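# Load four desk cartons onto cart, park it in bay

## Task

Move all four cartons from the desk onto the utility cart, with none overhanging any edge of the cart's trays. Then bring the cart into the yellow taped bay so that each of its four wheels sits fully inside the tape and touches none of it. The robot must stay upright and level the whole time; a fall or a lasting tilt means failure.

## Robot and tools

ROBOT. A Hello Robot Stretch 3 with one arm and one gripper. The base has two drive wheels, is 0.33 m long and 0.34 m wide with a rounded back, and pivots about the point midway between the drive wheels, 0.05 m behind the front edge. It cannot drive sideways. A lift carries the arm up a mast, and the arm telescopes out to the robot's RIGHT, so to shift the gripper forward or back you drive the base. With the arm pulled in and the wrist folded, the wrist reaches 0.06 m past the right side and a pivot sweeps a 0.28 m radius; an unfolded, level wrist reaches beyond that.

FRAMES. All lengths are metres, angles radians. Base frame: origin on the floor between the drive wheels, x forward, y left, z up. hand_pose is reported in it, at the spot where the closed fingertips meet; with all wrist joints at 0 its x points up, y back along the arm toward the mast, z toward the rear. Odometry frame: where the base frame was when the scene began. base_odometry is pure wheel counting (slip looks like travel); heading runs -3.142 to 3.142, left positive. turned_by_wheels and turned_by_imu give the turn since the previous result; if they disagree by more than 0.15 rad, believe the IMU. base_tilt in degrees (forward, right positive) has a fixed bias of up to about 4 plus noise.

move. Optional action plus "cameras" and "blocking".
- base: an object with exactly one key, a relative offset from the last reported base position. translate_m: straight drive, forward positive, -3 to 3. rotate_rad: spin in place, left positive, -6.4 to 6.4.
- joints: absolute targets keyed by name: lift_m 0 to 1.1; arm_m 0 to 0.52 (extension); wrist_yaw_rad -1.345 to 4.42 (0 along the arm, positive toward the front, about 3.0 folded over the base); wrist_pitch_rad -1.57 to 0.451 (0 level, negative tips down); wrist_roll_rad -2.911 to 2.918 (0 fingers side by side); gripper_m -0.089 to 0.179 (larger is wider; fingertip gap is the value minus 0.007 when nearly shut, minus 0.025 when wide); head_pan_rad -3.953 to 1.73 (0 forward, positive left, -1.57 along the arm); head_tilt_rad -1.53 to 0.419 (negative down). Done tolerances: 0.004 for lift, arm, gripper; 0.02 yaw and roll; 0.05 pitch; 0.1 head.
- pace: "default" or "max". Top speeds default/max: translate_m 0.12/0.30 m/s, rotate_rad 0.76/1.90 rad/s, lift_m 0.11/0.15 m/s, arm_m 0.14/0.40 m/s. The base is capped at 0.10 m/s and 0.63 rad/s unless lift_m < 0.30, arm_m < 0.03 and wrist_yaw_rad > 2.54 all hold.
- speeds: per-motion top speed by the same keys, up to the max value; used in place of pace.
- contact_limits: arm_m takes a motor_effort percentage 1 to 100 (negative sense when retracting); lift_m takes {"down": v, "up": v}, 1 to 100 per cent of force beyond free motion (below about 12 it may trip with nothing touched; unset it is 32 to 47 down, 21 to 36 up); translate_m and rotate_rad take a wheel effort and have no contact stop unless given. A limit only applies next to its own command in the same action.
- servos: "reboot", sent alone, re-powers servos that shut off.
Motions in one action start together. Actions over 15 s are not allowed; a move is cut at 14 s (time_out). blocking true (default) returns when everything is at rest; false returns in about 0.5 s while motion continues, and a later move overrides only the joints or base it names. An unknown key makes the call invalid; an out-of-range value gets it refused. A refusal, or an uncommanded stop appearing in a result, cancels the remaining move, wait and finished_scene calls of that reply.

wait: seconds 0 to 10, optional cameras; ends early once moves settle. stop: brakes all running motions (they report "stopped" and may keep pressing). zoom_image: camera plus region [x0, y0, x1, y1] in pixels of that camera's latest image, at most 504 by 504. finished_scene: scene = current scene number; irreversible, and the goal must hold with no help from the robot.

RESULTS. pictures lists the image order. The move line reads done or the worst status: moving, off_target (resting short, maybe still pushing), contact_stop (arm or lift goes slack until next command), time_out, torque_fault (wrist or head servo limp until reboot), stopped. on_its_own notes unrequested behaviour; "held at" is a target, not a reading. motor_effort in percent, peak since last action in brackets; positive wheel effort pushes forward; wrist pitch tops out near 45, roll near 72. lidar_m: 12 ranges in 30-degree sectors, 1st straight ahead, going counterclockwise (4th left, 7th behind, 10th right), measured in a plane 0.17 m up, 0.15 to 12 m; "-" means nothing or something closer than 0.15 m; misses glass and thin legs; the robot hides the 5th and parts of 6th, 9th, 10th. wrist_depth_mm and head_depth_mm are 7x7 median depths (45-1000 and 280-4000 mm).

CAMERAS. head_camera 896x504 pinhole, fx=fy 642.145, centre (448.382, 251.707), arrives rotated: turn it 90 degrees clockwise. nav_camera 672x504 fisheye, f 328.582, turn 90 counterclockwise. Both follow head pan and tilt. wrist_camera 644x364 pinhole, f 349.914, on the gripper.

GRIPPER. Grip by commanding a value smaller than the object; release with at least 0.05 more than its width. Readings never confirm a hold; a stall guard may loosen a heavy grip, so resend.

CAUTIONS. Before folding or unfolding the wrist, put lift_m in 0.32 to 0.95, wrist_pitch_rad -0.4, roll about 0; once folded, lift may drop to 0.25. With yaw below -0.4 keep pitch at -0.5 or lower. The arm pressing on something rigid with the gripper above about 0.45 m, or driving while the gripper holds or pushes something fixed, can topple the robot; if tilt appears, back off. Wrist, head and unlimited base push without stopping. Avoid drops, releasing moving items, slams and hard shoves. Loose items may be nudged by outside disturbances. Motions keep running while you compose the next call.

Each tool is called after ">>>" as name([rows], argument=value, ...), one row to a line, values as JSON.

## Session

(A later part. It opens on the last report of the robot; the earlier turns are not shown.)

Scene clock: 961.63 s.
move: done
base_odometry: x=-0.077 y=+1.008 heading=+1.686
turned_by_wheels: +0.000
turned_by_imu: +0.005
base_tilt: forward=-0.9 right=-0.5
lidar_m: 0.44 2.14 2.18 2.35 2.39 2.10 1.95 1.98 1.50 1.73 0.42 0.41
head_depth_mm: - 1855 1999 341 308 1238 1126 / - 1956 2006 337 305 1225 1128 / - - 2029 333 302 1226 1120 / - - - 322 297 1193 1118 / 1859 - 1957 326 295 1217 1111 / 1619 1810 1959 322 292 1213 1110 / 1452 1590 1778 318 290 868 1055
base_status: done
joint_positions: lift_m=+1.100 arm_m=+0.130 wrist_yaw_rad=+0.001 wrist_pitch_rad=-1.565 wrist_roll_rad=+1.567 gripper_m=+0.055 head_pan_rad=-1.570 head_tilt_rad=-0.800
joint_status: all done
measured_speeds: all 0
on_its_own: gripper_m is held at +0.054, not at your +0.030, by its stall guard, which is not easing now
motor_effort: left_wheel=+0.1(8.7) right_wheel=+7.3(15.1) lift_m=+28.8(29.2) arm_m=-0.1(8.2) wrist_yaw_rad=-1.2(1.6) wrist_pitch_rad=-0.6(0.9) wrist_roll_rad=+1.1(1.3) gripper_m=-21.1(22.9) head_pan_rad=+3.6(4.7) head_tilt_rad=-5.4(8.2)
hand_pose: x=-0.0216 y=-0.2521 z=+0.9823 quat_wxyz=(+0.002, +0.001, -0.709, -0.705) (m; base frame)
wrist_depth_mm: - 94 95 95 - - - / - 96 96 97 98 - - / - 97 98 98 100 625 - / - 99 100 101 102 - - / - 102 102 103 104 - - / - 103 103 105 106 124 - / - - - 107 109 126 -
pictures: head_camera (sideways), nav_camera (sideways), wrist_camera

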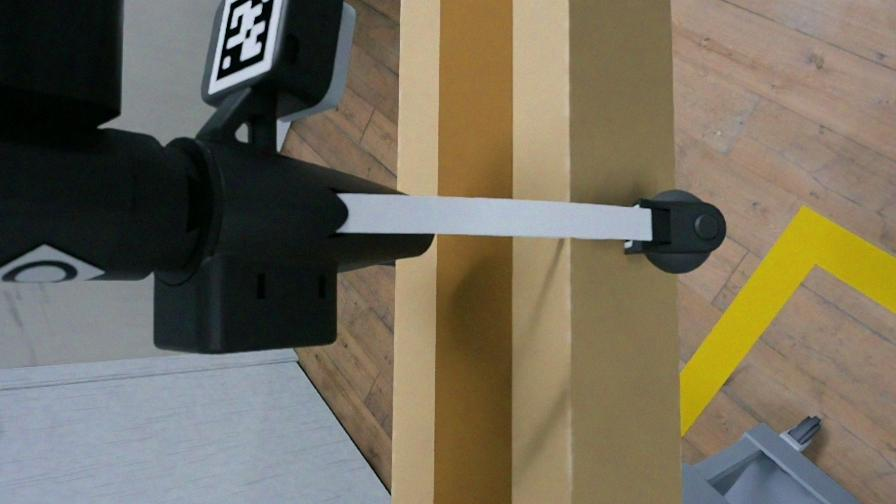

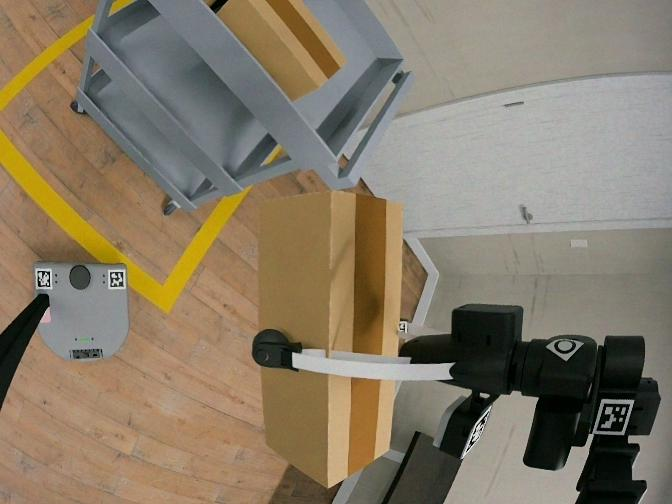

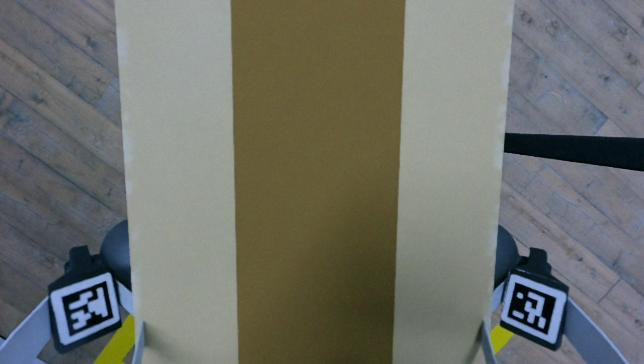

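>>> move(base={"rotate_rad":0.86}, joints={"head_tilt_rad":-0.9})

Scene clock: 972.30 s.
move: done
base_odometry: x=-0.077 y=+1.008 heading=+2.545
turned_by_wheels: +0.859
turned_by_imu: +0.859
base_tilt: forward=-0.9 right=-0.6
lidar_m: 2.19 2.23 2.23 2.10 2.46 1.95 1.49 1.99 0.44 0.41 0.42 0.55
head_depth_mm: 1244 - 1611 307 369 1237 1111 / 1236 737 614 304 364 1230 1101 / - - 662 302 341 1213 957 / - - 338 298 305 1201 964 / 1147 - 344 295 349 1176 1091 / 1176 822 340 293 345 1179 1086 / 1176 816 336 290 341 1162 1082
base_status: done
joint_positions: lift_m=+1.100 arm_m=+0.130 wrist_yaw_rad=+0.001 wrist_pitch_rad=-1.565 wrist_roll_rad=+1.567 gripper_m=+0.055 head_pan_rad=-1.570 head_tilt_rad=-0.903
joint_status: all done
measured_speeds: all 0
on_its_own: gripper_m is held at +0.054, not at your +0.030, by its stall guard, which is not easing now
motor_effort: left_wheel=-8.4(14.6) right_wheel=+11.5(14.8) lift_m=+29.4(29.5) arm_m=+0.1(4.7) wrist_yaw_rad=-1.2(1.6) wrist_pitch_rad=-0.5(0.9) wrist_roll_rad=+1.0(1.3) gripper_m=-22.4(22.9) head_pan_rad=+3.9(4.5) head_tilt_rad=-2.1(7.3)
hand_pose: x=-0.0216 y=-0.2522 z=+0.9823 quat_wxyz=(+0.002, +0.001, -0.709, -0.705) (m; base frame)
wrist_depth_mm: - 94 94 94 - - - / - 96 96 97 97 - - / - 96 98 98 100 627 - / - 99 99 100 102 - - / 246 101 101 102 104 - - / - 103 104 105 106 124 - / - - - 106 108 126 -
pictures: head_camera (sideways), nav_camera (sideways), wrist_camera

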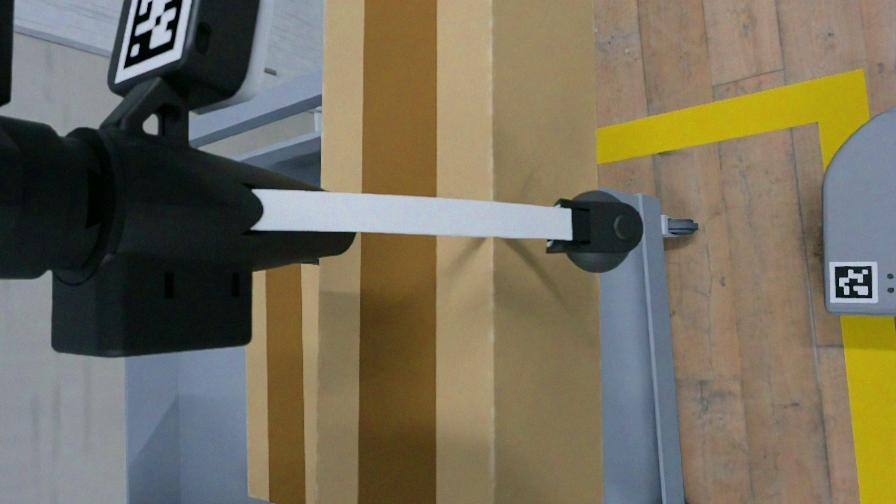

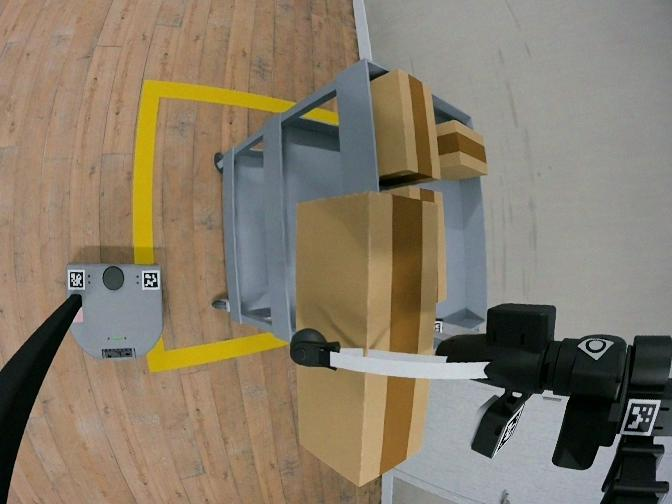

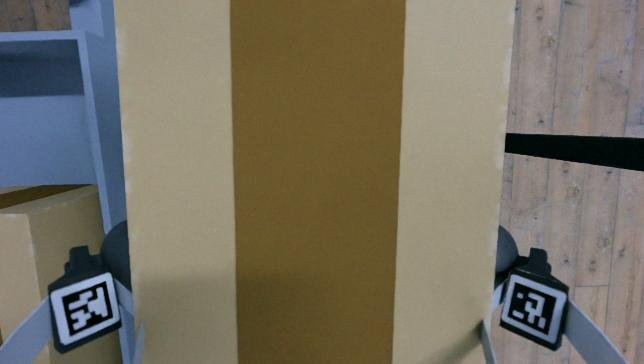

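>>> move(base={"rotate_rad":-0.3}, cameras=[])

>>> move(base={"translate_m":0.28}, cameras=[])

>>> move(base={"rotate_rad":0.34}, cameras=[])

>>> move(base={"translate_m":-0.25}, cameras=[])

>>> move(joints={"arm_m":0.49}, speeds={"arm_m":0.08})

Scene clock: 989.73 s.
move: done
base_odometry: x=-0.077 y=+1.008 heading=+2.246
turned_by_wheels: -0.299
turned_by_imu: -0.299
base_tilt: forward=-0.9 right=-0.6
lidar_m: 2.25 2.18 2.39 2.23 2.37 1.96 1.97 1.50 1.67 0.42 0.41 0.45
head_depth_mm: 1510 - 1893 309 366 1229 1108 / 1439 1761 1864 305 361 1224 1103 / - - 1851 303 339 1227 970 / - - 339 299 304 1220 963 / 1216 - 344 295 347 1174 1085 / 1206 823 340 292 343 1155 1086 / 1160 815 335 292 338 1097 1083
base_status: done
joint_positions: lift_m=+1.100 arm_m=+0.130 wrist_yaw_rad=+0.001 wrist_pitch_rad=-1.564 wrist_roll_rad=+1.567 gripper_m=+0.055 head_pan_rad=-1.570 head_tilt_rad=-0.900
joint_status: not commanded
measured_speeds: all 0
on_its_own: gripper_m is held at +0.054, not at your +0.030, by its stall guard, which is not easing now
motor_effort: left_wheel=+8.8(11.7) right_wheel=-11.5(15.2) lift_m=+29.6(29.7) arm_m=-16.7(17.2) wrist_yaw_rad=-1.0(1.3) wrist_pitch_rad=-0.6(0.9) wrist_roll_rad=+1.1(1.2) gripper_m=-22.2(22.7) head_pan_rad=+2.9(3.9) head_tilt_rad=+1.3(2.3)
hand_pose: x=-0.0216 y=-0.2522 z=+0.9823 quat_wxyz=(+0.002, +0.001, -0.709, -0.705) (m; base frame)
wrist_depth_mm: - 95 95 96 - - - / - 96 97 98 98 - - / - 98 99 99 100 629 - / 303 100 100 101 103 - - / 285 101 102 103 105 - - / - 104 104 105 106 125 - / - - - 107 108 126 -
pictures: none
No camera images: "cameras" was empty.

Scene clock: 993.67 s.
move: done
base_odometry: x=-0.252 y=+1.227 heading=+2.246
turned_by_wheels: +0.000
turned_by_imu: +0.002
base_tilt: forward=-0.9 right=-0.6
lidar_m: 2.08 1.92 2.11 2.25 2.47 2.22 2.23 1.76 0.39 0.31 0.31 0.34
head_depth_mm: 1383 - 627 309 366 1238 1099 / 1312 778 545 305 362 1230 1106 / - - 542 302 339 1188 964 / - - 339 299 304 1163 961 / 1116 - 345 295 347 1093 1089 / 1114 795 340 292 343 970 1085 / 1067 776 336 293 339 792 1063
base_status: done
joint_positions: lift_m=+1.100 arm_m=+0.130 wrist_yaw_rad=+0.001 wrist_pitch_rad=-1.564 wrist_roll_rad=+1.567 gripper_m=+0.055 head_pan_rad=-1.570 head_tilt_rad=-0.900
joint_status: not commanded
measured_speeds: all 0
on_its_own: gripper_m is held at +0.054, not at your +0.030, by its stall guard, which is not easing now
motor_effort: left_wheel=+5.6(13.9) right_wheel=+1.2(8.9) lift_m=+29.7(30.0) arm_m=-13.7(18.1) wrist_yaw_rad=-1.1(1.5) wrist_pitch_rad=-0.6(0.9) wrist_roll_rad=+1.0(1.3) gripper_m=-22.6(23.1) head_pan_rad=+2.4(4.6) head_tilt_rad=+2.7(2.7)
hand_pose: x=-0.0216 y=-0.2522 z=+0.9823 quat_wxyz=(+0.002, +0.001, -0.709, -0.705) (m; base frame)
wrist_depth_mm: 216 94 95 95 - - - / 218 96 96 97 98 - - / 221 97 99 98 100 631 - / 227 99 100 101 102 - - / 232 102 102 103 105 - - / - 104 104 105 106 124 - / - - - 107 108 126 -
pictures: none
No camera images: "cameras" was empty.

Scene clock: 995.30 s.
move: done
base_odometry: x=-0.252 y=+1.227 heading=+2.586
turned_by_wheels: +0.339
turned_by_imu: +0.339
base_tilt: forward=-1.0 right=-0.6
lidar_m: 1.92 1.99 2.64 2.23 2.59 2.22 1.76 0.46 0.33 0.31 0.32 1.70
head_depth_mm: 1121 - 724 309 366 1116 1108 / 1123 811 721 305 361 1107 1099 / - - 544 303 339 1099 962 / - - 339 298 304 1099 959 / 1056 - 345 295 346 1075 1091 / 1097 780 341 293 342 1072 1085 / 1086 1236 338 294 338 1208 1082
base_status: done
joint_positions: lift_m=+1.100 arm_m=+0.130 wrist_yaw_rad=+0.001 wrist_pitch_rad=-1.564 wrist_roll_rad=+1.567 gripper_m=+0.055 head_pan_rad=-1.570 head_tilt_rad=-0.900
joint_status: not commanded
measured_speeds: all 0
on_its_own: gripper_m is held at +0.054, not at your +0.030, by its stall guard, which is not easing now
motor_effort: left_wheel=-7.8(12.8) right_wheel=+11.3(14.5) lift_m=+29.7(30.0) arm_m=-12.9(13.9) wrist_yaw_rad=-0.7(1.5) wrist_pitch_rad=-0.5(0.9) wrist_roll_rad=+1.1(1.3) gripper_m=-21.9(22.9) head_pan_rad=+2.8(3.9) head_tilt_rad=+1.6(2.3)
hand_pose: x=-0.0216 y=-0.2522 z=+0.9823 quat_wxyz=(+0.002, +0.001, -0.709, -0.705) (m; base frame)
wrist_depth_mm: 212 94 94 95 - - - / 216 96 96 97 98 - - / - 97 98 98 100 631 - / 226 99 100 101 102 - - / 234 101 102 103 104 - - / - 103 103 105 106 124 - / - - - 107 108 126 -
pictures: none
No camera images: "cameras" was empty.

Scene clock: 998.93 s.
move: done
base_odometry: x=-0.040 y=+1.095 heading=+2.585
turned_by_wheels: +0.000
turned_by_imu: +0.000
base_tilt: forward=-0.9 right=-0.6
lidar_m: 2.17 2.24 2.31 2.19 2.58 2.02 1.51 1.82 0.33 0.32 0.33 0.44
head_depth_mm: 1135 - 621 310 367 1232 1106 / 1135 795 664 306 361 1229 1108 / - - 713 303 338 1116 961 / - - 339 299 304 1099 959 / 1061 - 344 295 347 1091 1094 / 1101 797 340 292 343 1087 1088 / 1091 793 335 292 339 1062 1086
base_status: done
joint_positions: lift_m=+1.100 arm_m=+0.130 wrist_yaw_rad=+0.001 wrist_pitch_rad=-1.564 wrist_roll_rad=+1.567 gripper_m=+0.055 head_pan_rad=-1.570 head_tilt_rad=-0.900
joint_status: not commanded
measured_speeds: all 0
on_its_own: gripper_m is held at +0.054, not at your +0.030, by its stall guard, which is not easing now
motor_effort: left_wheel=-5.9(11.9) right_wheel=-2.2(7.7) lift_m=+30.1(30.3) arm_m=-13.0(14.1) wrist_yaw_rad=-0.9(1.4) wrist_pitch_rad=-0.6(1.0) wrist_roll_rad=+1.1(1.3) gripper_m=-21.5(22.6) head_pan_rad=+2.5(4.4) head_tilt_rad=+1.3(2.5)
hand_pose: x=-0.0216 y=-0.2522 z=+0.9823 quat_wxyz=(+0.002, +0.001, -0.709, -0.705) (m; base frame)
wrist_depth_mm: - 95 95 96 - - - / - 97 97 98 99 - - / - 98 99 99 101 628 - / 230 100 100 101 103 - - / 232 102 102 103 105 - - / - 104 104 105 107 124 - / - - - 107 108 126 -
pictures: none
No camera images: "cameras" was empty.

Scene clock: 1004.30 s.
move: done
base_odometry: x=-0.040 y=+1.095 heading=+2.585
turned_by_wheels: +0.000
turned_by_imu: +0.001
base_tilt: forward=-0.9 right=-0.5
lidar_m: 2.17 2.24 2.32 2.20 2.58 2.02 1.51 1.82 0.34 0.32 0.33 0.44
head_depth_mm: 1113 1344 1480 542 1406 1234 1108 / 565 567 680 590 1318 1229 1100 / 552 564 714 608 844 1122 962 / 508 544 538 499 844 1094 964 / 530 555 536 495 841 1088 1091 / 520 553 531 493 837 1088 1086 / 1094 793 682 492 838 1070 1082
base_status: not commanded
joint_positions: lift_m=+1.100 arm_m=+0.490 wrist_yaw_rad=+0.001 wrist_pitch_rad=-1.564 wrist_roll_rad=+1.567 gripper_m=+0.055 head_pan_rad=-1.570 head_tilt_rad=-0.900
joint_status: all done
measured_speeds: all 0
on_its_own: gripper_m is held at +0.054, not at your +0.030, by its stall guard, which is not easing now
motor_effort: left_wheel=-5.1(6.4) right_wheel=-2.4(2.5) lift_m=+30.5(30.5) arm_m=+17.0(19.7) wrist_yaw_rad=-1.2(1.6) wrist_pitch_rad=-0.9(1.0) wrist_roll_rad=+1.0(1.3) gripper_m=-21.9(23.1) head_pan_rad=+2.4(4.0) head_tilt_rad=+1.4(2.3)
hand_pose: x=-0.0216 y=-0.6123 z=+0.9823 quat_wxyz=(+0.002, +0.001, -0.709, -0.705) (m; base frame)
wrist_depth_mm: - 94 95 95 - 99 296 / - 96 96 98 99 - 319 / - 97 99 99 101 102 334 / - 100 100 101 103 104 253 / - 102 102 103 104 242 241 / - 104 104 104 106 125 247 / - - - 107 108 130 117
pictures: head_camera (sideways), nav_camera (sideways), wrist_camera

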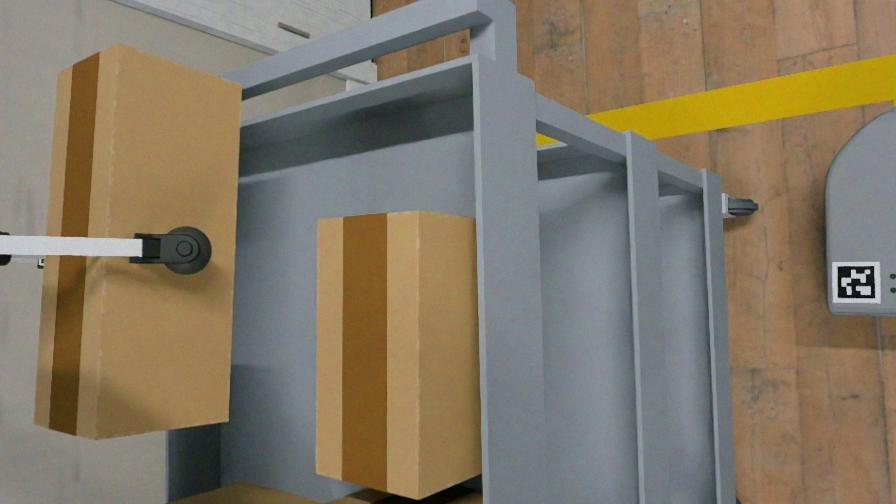

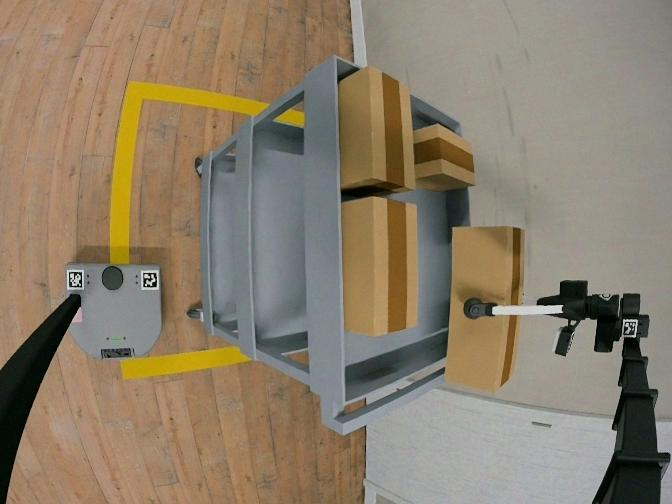

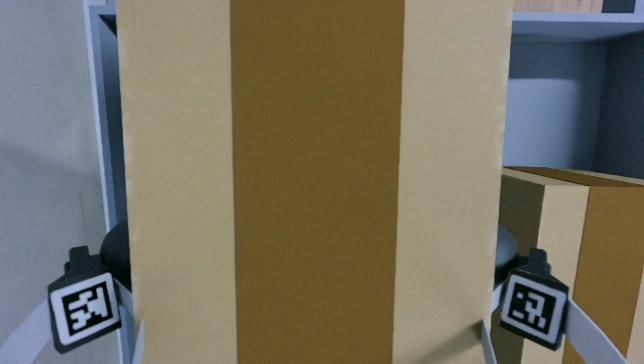

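>>> move(joints={"lift_m":1.04}, cameras=[])

>>> move(base={"translate_m":0.05}, speeds={"translate_m":0.04}, cameras=["head_camera","wrist_camera"])

>>> move(base={"translate_m":-0.012}, speeds={"translate_m":0.04}, cameras=["head_camera","nav_camera","wrist_camera"])

Scene clock: 1016.37 s.
move: done
base_odometry: x=-0.040 y=+1.095 heading=+2.586
turned_by_wheels: +0.000
turned_by_imu: +0.001
base_tilt: forward=-0.9 right=-0.6
lidar_m: 2.17 2.24 2.32 2.20 2.57 2.02 1.51 1.82 0.33 0.32 0.33 0.44
head_depth_mm: 1143 1315 1480 541 1394 1236 1115 / 1107 577 666 593 1324 1226 1099 / 1117 587 681 609 846 1120 964 / 509 592 539 500 843 1105 963 / 1111 611 537 496 838 1090 1089 / 1105 651 532 493 836 1082 1086 / 1103 793 680 491 831 1063 1085
base_status: not commanded
joint_positions: lift_m=+1.040 arm_m=+0.490 wrist_yaw_rad=-0.005 wrist_pitch_rad=-1.562 wrist_roll_rad=+1.574 gripper_m=+0.055 head_pan_rad=-1.570 head_tilt_rad=-0.900
joint_status: all done
measured_speeds: all 0
on_its_own: gripper_m is held at +0.054, not at your +0.030, by its stall guard, which is not easing now
motor_effort: left_wheel=+2.7(6.0) right_wheel=-7.9(9.4) lift_m=+13.8(30.7) arm_m=+8.5(15.0) wrist_yaw_rad=+4.3(7.2) wrist_pitch_rad=-1.1(5.8) wrist_roll_rad=-1.3(2.6) gripper_m=-20.4(22.6) head_pan_rad=+2.4(3.5) head_tilt_rad=+0.6(1.9)
hand_pose: x=-0.0214 y=-0.6128 z=+0.9223 quat_wxyz=(-0.003, -0.003, -0.710, -0.704) (m; base frame)
wrist_depth_mm: 216 95 97 97 101 103 271 / 226 251 101 104 106 110 - / 225 255 109 111 114 117 - / 225 253 116 118 122 264 213 / 225 250 125 128 132 254 194 / - 129 133 136 141 236 201 / - - 144 151 157 121 190
pictures: none
No camera images: "cameras" was empty.

Scene clock: 1018.23 s.
move: done
base_odometry: x=-0.082 y=+1.121 heading=+2.586
turned_by_wheels: +0.000
turned_by_imu: +0.000
base_tilt: forward=-0.9 right=-0.5
lidar_m: 2.12 2.18 2.30 2.20 2.58 2.06 1.56 1.82 0.33 0.32 0.33 0.44
head_depth_mm: 1140 1274 653 582 1346 1245 1100 / 1129 601 682 611 763 1208 1105 / 1120 602 616 501 849 1110 962 / 509 593 539 497 842 1096 962 / 1114 607 535 495 839 1086 1093 / 1107 626 624 493 835 1072 1084 / 1090 677 553 508 832 1059 1084
base_status: done
joint_positions: lift_m=+1.040 arm_m=+0.490 wrist_yaw_rad=+0.001 wrist_pitch_rad=-1.565 wrist_roll_rad=+1.571 gripper_m=+0.055 head_pan_rad=-1.570 head_tilt_rad=-0.900
joint_status: not commanded
measured_speeds: all 0
on_its_own: gripper_m is held at +0.054, not at your +0.030, by its stall guard, which is not easing now
motor_effort: left_wheel=+1.8(11.2) right_wheel=+7.3(27.5) lift_m=+35.4(35.8) arm_m=-16.1(16.1) wrist_yaw_rad=-1.0(4.5) wrist_pitch_rad=-0.6(2.1) wrist_roll_rad=-0.3(1.4) gripper_m=-18.1(21.9) head_pan_rad=+2.5(3.5) head_tilt_rad=+0.8(1.7)
hand_pose: x=-0.0216 y=-0.6122 z=+0.9223 quat_wxyz=(+0.000, +0.000, -0.709, -0.705) (m; base frame)
wrist_depth_mm: 214 252 117 119 120 121 - / 225 270 121 122 125 126 - / 225 266 126 127 128 251 195 / 224 272 130 132 134 269 194 / 225 251 136 138 140 251 194 / - - 141 143 146 236 200 / - - 148 150 152 125 192
pictures: head_camera (sideways), wrist_camera

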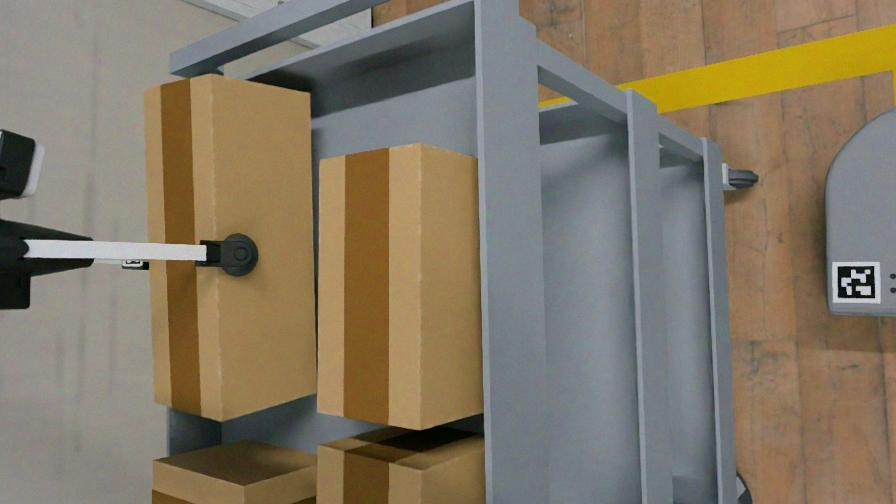

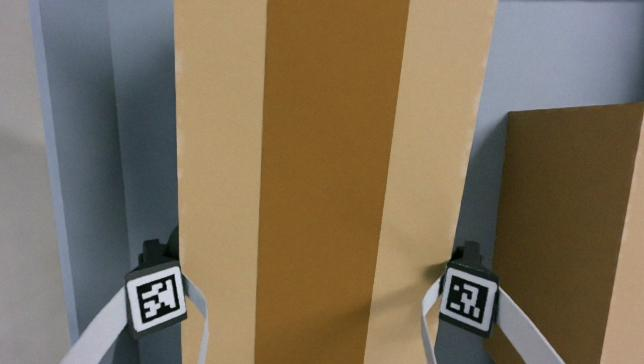

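Scene clock: 1019.17 s.
move: done
base_odometry: x=-0.072 y=+1.115 heading=+2.586
turned_by_wheels: +0.000
turned_by_imu: +0.000
base_tilt: forward=-0.9 right=-0.5
lidar_m: 2.13 2.20 2.30 2.20 2.58 2.04 1.55 1.82 0.33 0.32 0.33 0.44
head_depth_mm: 1133 1277 653 583 1361 1236 1103 / 1128 599 659 611 761 1210 1106 / 1129 602 618 504 847 1100 962 / 508 593 539 499 844 1102 960 / 1114 604 536 494 842 1098 1092 / 1104 623 532 492 837 1074 1091 / 1098 757 642 501 830 1072 1089
base_status: done
joint_positions: lift_m=+1.040 arm_m=+0.490 wrist_yaw_rad=+0.001 wrist_pitch_rad=-1.565 wrist_roll_rad=+1.571 gripper_m=+0.055 head_pan_rad=-1.570 head_tilt_rad=-0.900
joint_status: not commanded
measured_speeds: all 0
on_its_own: gripper_m is held at +0.054, not at your +0.030, by its stall guard, which is not easing now
motor_effort: left_wheel=-6.0(9.9) right_wheel=-2.8(6.5) lift_m=+34.7(35.5) arm_m=-16.5(18.0) wrist_yaw_rad=-1.1(1.5) wrist_pitch_rad=-0.5(0.9) wrist_roll_rad=-0.4(0.5) gripper_m=-18.2(19.6) head_pan_rad=+2.8(3.9) head_tilt_rad=+0.2(1.4)
hand_pose: x=-0.0216 y=-0.6122 z=+0.9223 quat_wxyz=(+0.000, +0.000, -0.709, -0.705) (m; base frame)
wrist_depth_mm: 213 252 117 118 120 121 - / 227 253 121 122 124 126 - / 225 270 126 127 129 269 195 / 225 250 131 132 135 266 194 / 225 252 136 137 140 250 192 / - - 141 143 145 235 202 / - - 148 150 153 125 190
pictures: head_camera (sideways), nav_camera (sideways), wrist_camera

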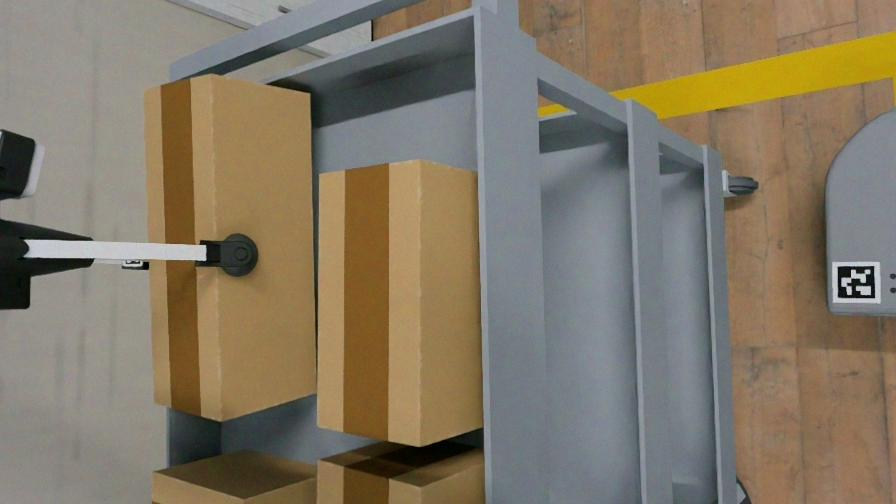

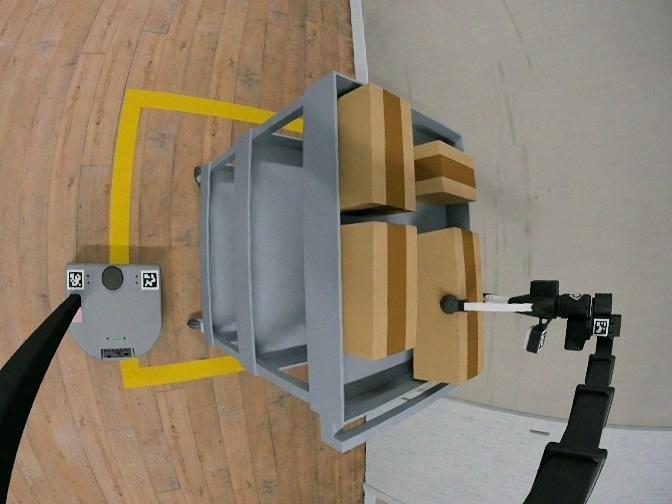

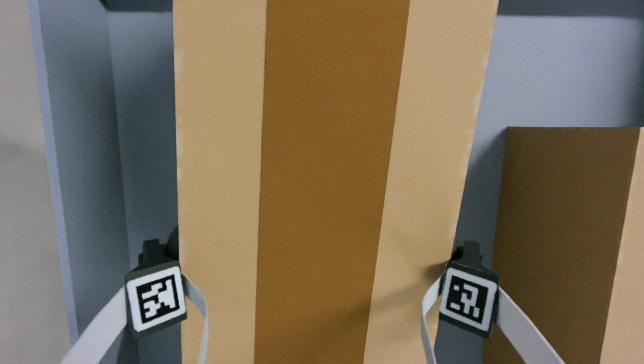

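>>> move(base={"translate_m":0.03}, speeds={"translate_m":0.04}, cameras=["head_camera","nav_camera","wrist_camera"])

Scene clock: 1028.43 s.
move: done
base_odometry: x=-0.097 y=+1.130 heading=+2.586
turned_by_wheels: +0.000
turned_by_imu: +0.001
base_tilt: forward=-0.9 right=-0.5
lidar_m: 2.10 2.16 2.63 2.20 2.58 2.07 1.58 1.82 0.33 0.32 0.32 0.44
head_depth_mm: 1135 1240 672 597 1326 1225 1106 / 1135 600 670 597 821 1193 1104 / 1126 602 542 499 842 1102 962 / 509 593 537 497 843 1094 959 / 1110 604 535 495 837 1092 1086 / 1102 625 623 502 833 1070 1089 / 1090 654 528 492 834 1062 1083
base_status: done
joint_positions: lift_m=+1.040 arm_m=+0.490 wrist_yaw_rad=+0.001 wrist_pitch_rad=-1.565 wrist_roll_rad=+1.571 gripper_m=+0.055 head_pan_rad=-1.570 head_tilt_rad=-0.900
joint_status: not commanded
measured_speeds: all 0
on_its_own: gripper_m is held at +0.054, not at your +0.030, by its stall guard, which is not easing now
motor_effort: left_wheel=+5.5(9.0) right_wheel=+3.9(9.7) lift_m=+32.1(33.2) arm_m=-12.6(13.7) wrist_yaw_rad=-1.1(1.6) wrist_pitch_rad=-0.7(0.8) wrist_roll_rad=-0.3(0.5) gripper_m=-19.0(19.7) head_pan_rad=+2.7(3.5) head_tilt_rad=-0.1(1.6)
hand_pose: x=-0.0216 y=-0.6122 z=+0.9223 quat_wxyz=(+0.000, +0.000, -0.709, -0.705) (m; base frame)
wrist_depth_mm: 212 251 117 117 119 121 - / 223 265 121 121 124 127 195 / 222 268 125 127 128 255 194 / 224 253 131 131 134 267 193 / 223 250 136 137 140 249 192 / - - 140 143 145 234 200 / - - 148 150 153 125 191
pictures: head_camera (sideways), nav_camera (sideways), wrist_camera

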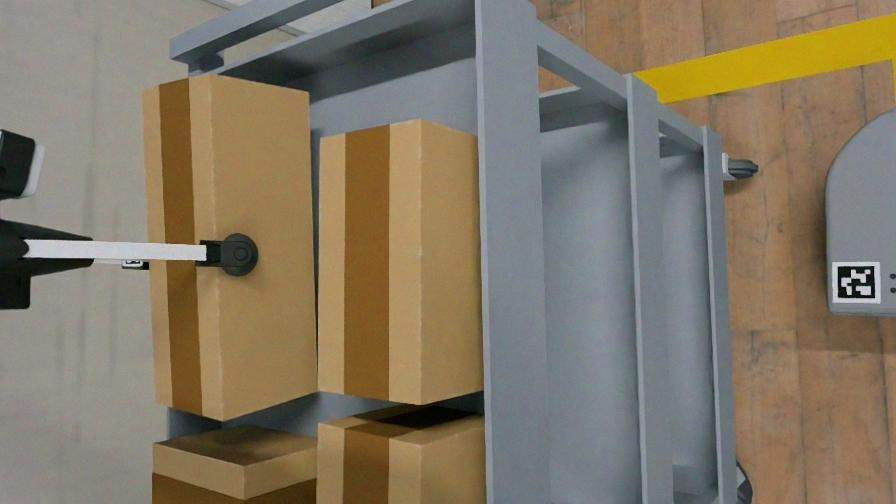

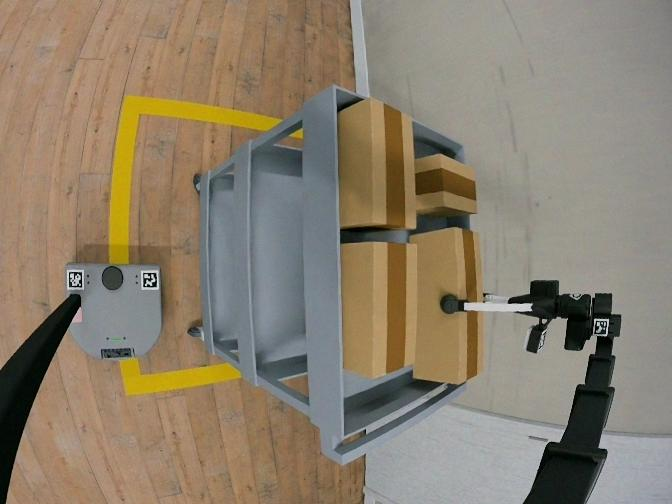

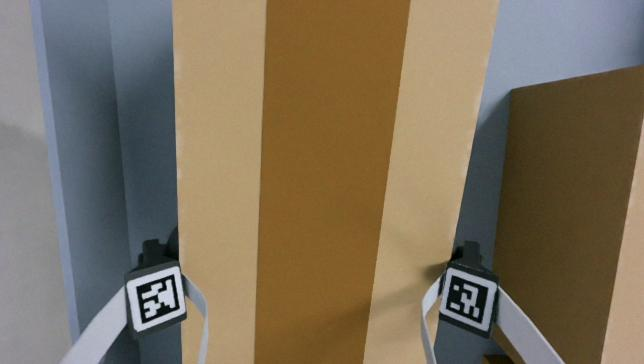

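>>> move(joints={"lift_m":0.93}, speeds={"lift_m":0.03}, contact_limits={"lift_m":{"down":14}}, cameras=["head_camera","nav_camera","wrist_camera"])

Scene clock: 1036.73 s.
move: contact_stop
base_odometry: x=-0.097 y=+1.130 heading=+2.586
turned_by_wheels: +0.000
turned_by_imu: +0.001
base_tilt: forward=-0.9 right=-0.6
lidar_m: 2.10 2.17 2.63 2.21 2.58 2.07 1.58 1.82 0.33 0.32 0.33 0.44
head_depth_mm: 1156 1238 674 594 1312 1231 1101 / 1129 744 677 598 823 1196 1101 / 530 658 540 499 848 1102 963 / 504 635 540 498 844 1097 959 / 1108 648 536 495 840 1091 1087 / 1095 664 625 502 835 1077 1087 / 1093 655 528 492 834 1059 1085
base_status: not commanded
joint_positions: lift_m=+1.003 arm_m=+0.490 wrist_yaw_rad=+0.000 wrist_pitch_rad=-1.564 wrist_roll_rad=+1.571 gripper_m=+0.055 head_pan_rad=-1.570 head_tilt_rad=-0.900
joint_status: lift_m contact_stop (moved -0.037 of -0.110)
measured_speeds: translate_m=+0.000 rotate_rad=+0.000 lift_m=+0.004 arm_m=+0.000 wrist_yaw_rad=+0.000 wrist_pitch_rad=+0.000 wrist_roll_rad=+0.000 head_pan_rad=+0.000 head_tilt_rad=+0.000
on_its_own: gripper_m is held at +0.054, not at your +0.030, by its stall guard, which is not easing now; lift_m is slack since a contact_stop (your +0.930 is given up)
motor_effort: left_wheel=+3.0(5.7) right_wheel=+4.2(4.2) lift_m=+24.0(30.2) arm_m=-7.5(9.4) wrist_yaw_rad=+0.0(1.5) wrist_pitch_rad=-0.9(0.9) wrist_roll_rad=-0.4(0.5) gripper_m=-17.9(19.3) head_pan_rad=+2.9(3.6) head_tilt_rad=-0.8(1.5)
contact_limits: lift_m down 14 (down: maximum 72; up: maximum 65)
hand_pose: x=-0.0215 y=-0.6122 z=+0.8854 quat_wxyz=(+0.000, -0.001, -0.709, -0.705) (m; base frame)
wrist_depth_mm: 210 - 123 123 124 - - / 210 - 125 126 127 128 196 / 211 - 129 129 130 - 196 / 210 246 131 132 133 252 194 / 223 249 134 134 137 237 193 / 211 - 138 138 140 234 201 / - - 142 142 144 119 191
pictures: head_camera (sideways), nav_camera (sideways), wrist_camera

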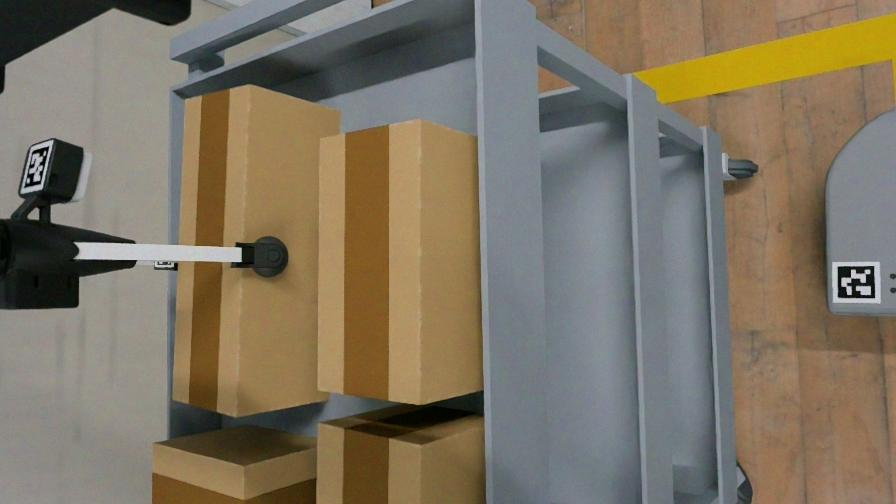

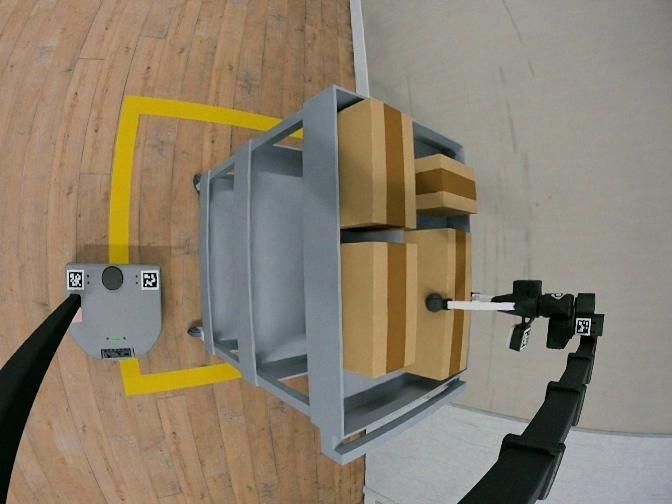

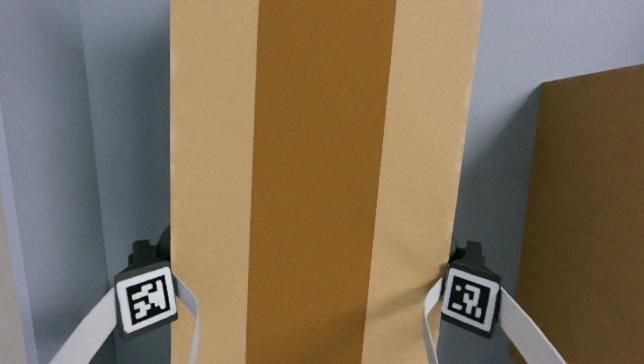

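>>> move(joints={"gripper_m":0.155}, cameras=["wrist_camera"])

>>> move(joints={"lift_m":1.1}, speeds={"lift_m":0.04}, cameras=["head_camera","nav_camera","wrist_camera"])

>>> move(joints={"arm_m":0.05}, cameras=["head_camera"])

Scene clock: 1044.70 s.
move: done
base_odometry: x=-0.097 y=+1.130 heading=+2.586
turned_by_wheels: +0.000
turned_by_imu: +0.001
base_tilt: forward=-0.9 right=-0.6
lidar_m: 2.10 2.17 2.63 2.20 2.58 2.07 1.57 1.82 0.33 0.32 0.33 0.43
head_depth_mm: 1161 1239 669 594 1322 1233 1105 / 1128 740 673 598 824 1195 1099 / 529 656 543 500 848 1102 960 / 505 633 537 497 842 1097 960 / 1107 646 535 496 839 1092 1080 / 1100 665 624 501 834 1071 1081 / 1095 656 529 492 832 1067 1084
base_status: not commanded
joint_positions: lift_m=+1.004 arm_m=+0.490 wrist_yaw_rad=+0.000 wrist_pitch_rad=-1.561 wrist_roll_rad=+1.571 gripper_m=+0.155 head_pan_rad=-1.570 head_tilt_rad=-0.900
joint_status: all done
measured_speeds: all 0
on_its_own: lift_m is slack since a contact_stop (your +0.930 is given up)
motor_effort: left_wheel=+2.9(3.9) right_wheel=+3.7(4.1) lift_m=+28.7(29.1) arm_m=-2.0(4.3) wrist_yaw_rad=+0.2(0.6) wrist_pitch_rad=-1.4(1.5) wrist_roll_rad=-0.3(0.5) gripper_m=+0.3(90.0) head_pan_rad=+2.1(3.3) head_tilt_rad=-0.8(2.0)
contact_limits: lift_m down 14 (down: maximum 72; up: maximum 65)
hand_pose: x=-0.0215 y=-0.6131 z=+0.8865 quat_wxyz=(+0.000, -0.001, -0.710, -0.704) (m; base frame)
wrist_depth_mm: 211 - 123 123 124 125 - / 209 - 125 126 128 128 196 / 210 - 129 129 129 246 196 / 211 249 132 132 133 253 195 / 211 142 134 136 136 237 194 / - 140 138 139 140 126 184 / - 142 142 141 145 125 169
pictures: wrist_camera

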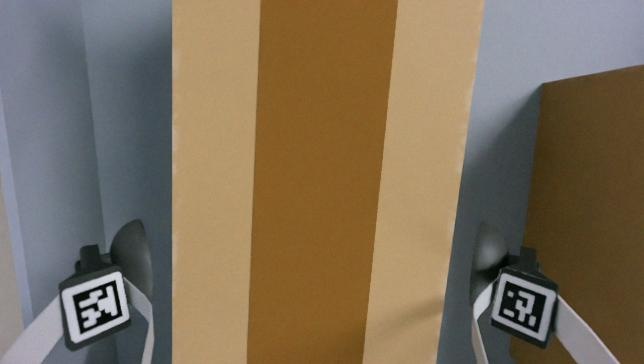

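Scene clock: 1047.57 s.
move: done
base_odometry: x=-0.097 y=+1.130 heading=+2.586
turned_by_wheels: +0.000
turned_by_imu: +0.000
base_tilt: forward=-0.9 right=-0.5
lidar_m: 2.10 2.17 2.64 2.20 2.58 2.07 1.58 1.82 0.33 0.32 0.33 0.44
head_depth_mm: 1135 1249 671 595 1323 1232 1114 / 1131 741 673 597 822 1183 1103 / 1123 657 542 500 849 1099 964 / 1072 616 538 498 841 1097 962 / 1103 646 536 494 843 1089 1080 / 1100 664 625 500 833 1073 1086 / 1090 656 528 492 829 1061 1086
base_status: not commanded
joint_positions: lift_m=+1.100 arm_m=+0.490 wrist_yaw_rad=+0.000 wrist_pitch_rad=-1.561 wrist_roll_rad=+1.571 gripper_m=+0.155 head_pan_rad=-1.570 head_tilt_rad=-0.900
joint_status: all done
measured_speeds: all 0
motor_effort: left_wheel=+2.5(4.5) right_wheel=+4.0(4.3) lift_m=+31.6(34.3) arm_m=+0.6(2.4) wrist_yaw_rad=-0.2(0.8) wrist_pitch_rad=-1.3(1.6) wrist_roll_rad=-0.3(0.5) gripper_m=+0.2(1.0) head_pan_rad=+2.9(3.5) head_tilt_rad=-1.4(2.2)
hand_pose: x=-0.0215 y=-0.6130 z=+0.9823 quat_wxyz=(+0.000, -0.001, -0.710, -0.704) (m; base frame)
wrist_depth_mm: - - 213 214 214 - 323 / - 330 218 220 219 275 229 / - 336 224 224 226 310 229 / - - 229 231 - 287 234 / - 332 234 236 238 253 239 / - 356 241 242 - 126 245 / - 373 247 248 - 131 250
pictures: head_camera (sideways), nav_camera (sideways), wrist_camera

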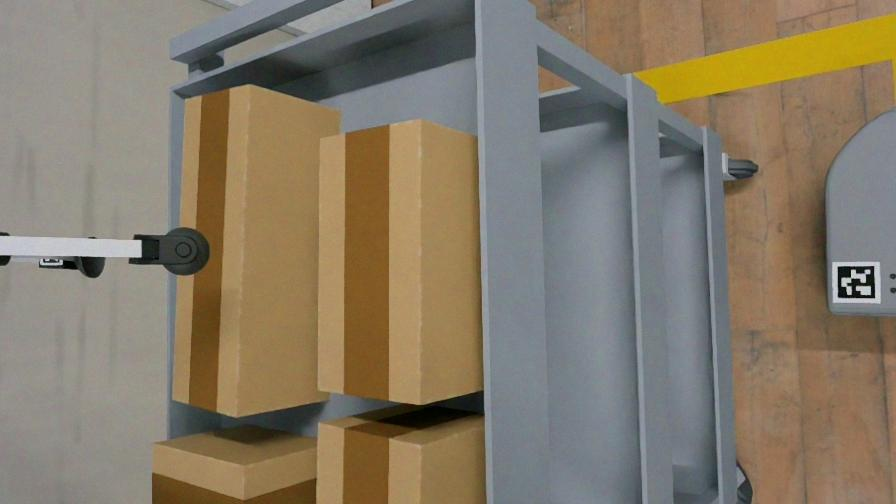

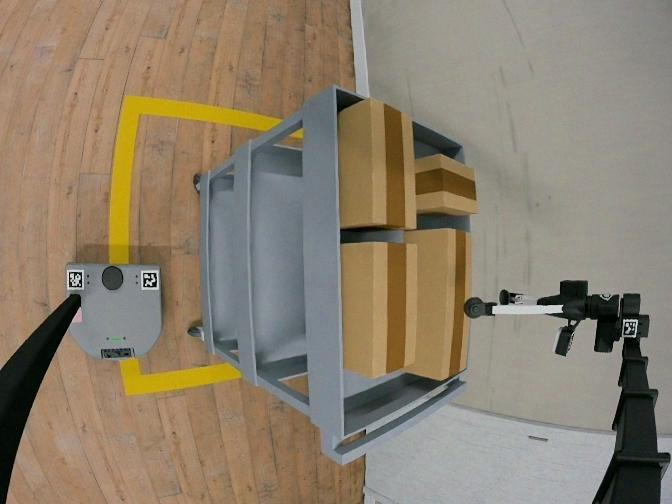

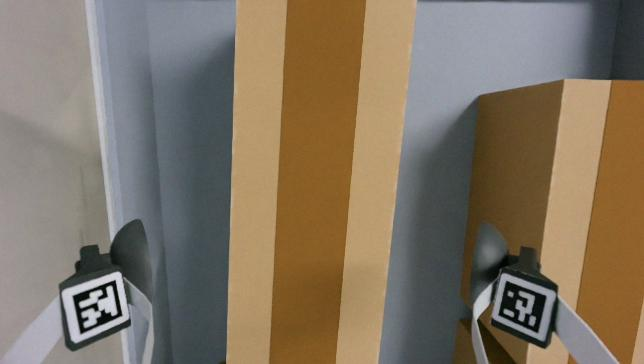

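Scene clock: 1052.00 s.
move: done
base_odometry: x=-0.097 y=+1.130 heading=+2.586
turned_by_wheels: +0.000
turned_by_imu: +0.001
base_tilt: forward=-0.9 right=-0.6
lidar_m: 2.10 2.16 2.63 2.20 2.58 2.07 1.58 1.82 0.33 0.32 0.33 0.44
head_depth_mm: - 776 - 567 1318 1238 1104 / - - - 599 822 1183 1100 / - - - - 849 1103 951 / - - - 512 842 1081 947 / 1106 1203 - 507 841 1088 1085 / 1103 761 643 503 837 1075 1081 / 1088 657 528 493 832 1062 1081
base_status: not commanded
joint_positions: lift_m=+1.100 arm_m=+0.050 wrist_yaw_rad=+0.000 wrist_pitch_rad=-1.562 wrist_roll_rad=+1.571 gripper_m=+0.155 head_pan_rad=-1.570 head_tilt_rad=-0.900
joint_status: all done
measured_speeds: all 0
motor_effort: left_wheel=+4.1(4.4) right_wheel=+3.8(4.2) lift_m=+26.6(31.7) arm_m=-17.5(19.5) wrist_yaw_rad=-0.4(0.8) wrist_pitch_rad=-1.2(1.4) wrist_roll_rad=-0.3(0.5) gripper_m=+0.2(0.9) head_pan_rad=+2.4(3.7) head_tilt_rad=-1.1(2.8)
hand_pose: x=-0.0215 y=-0.1728 z=+0.9823 quat_wxyz=(+0.000, -0.001, -0.710, -0.704) (m; base frame)
wrist_depth_mm: - 282 - - - - - / 229 287 - - - - - / 229 283 - - 983 - - / 231 304 - - - - - / 236 304 - - - - - / - 331 - - - 126 - / - 330 - - - 131 -
pictures: head_camera (sideways)

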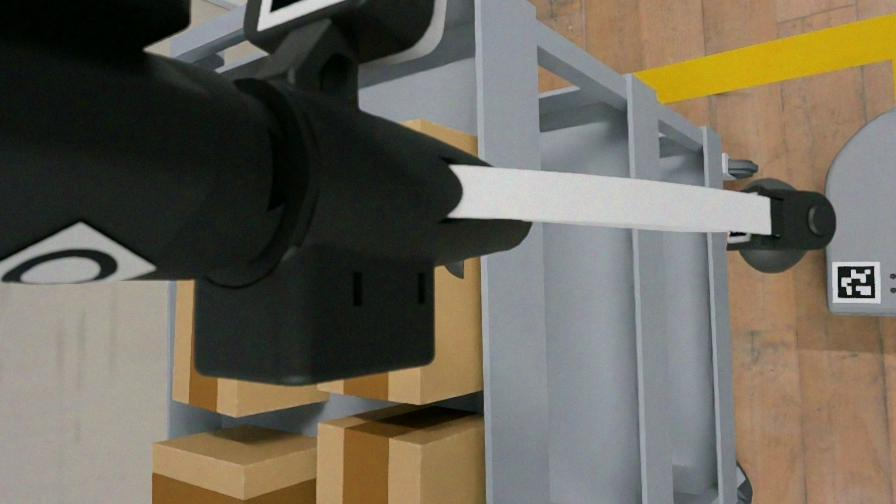

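>>> finished_scene(scene=2)

The scene is finished: the task was done.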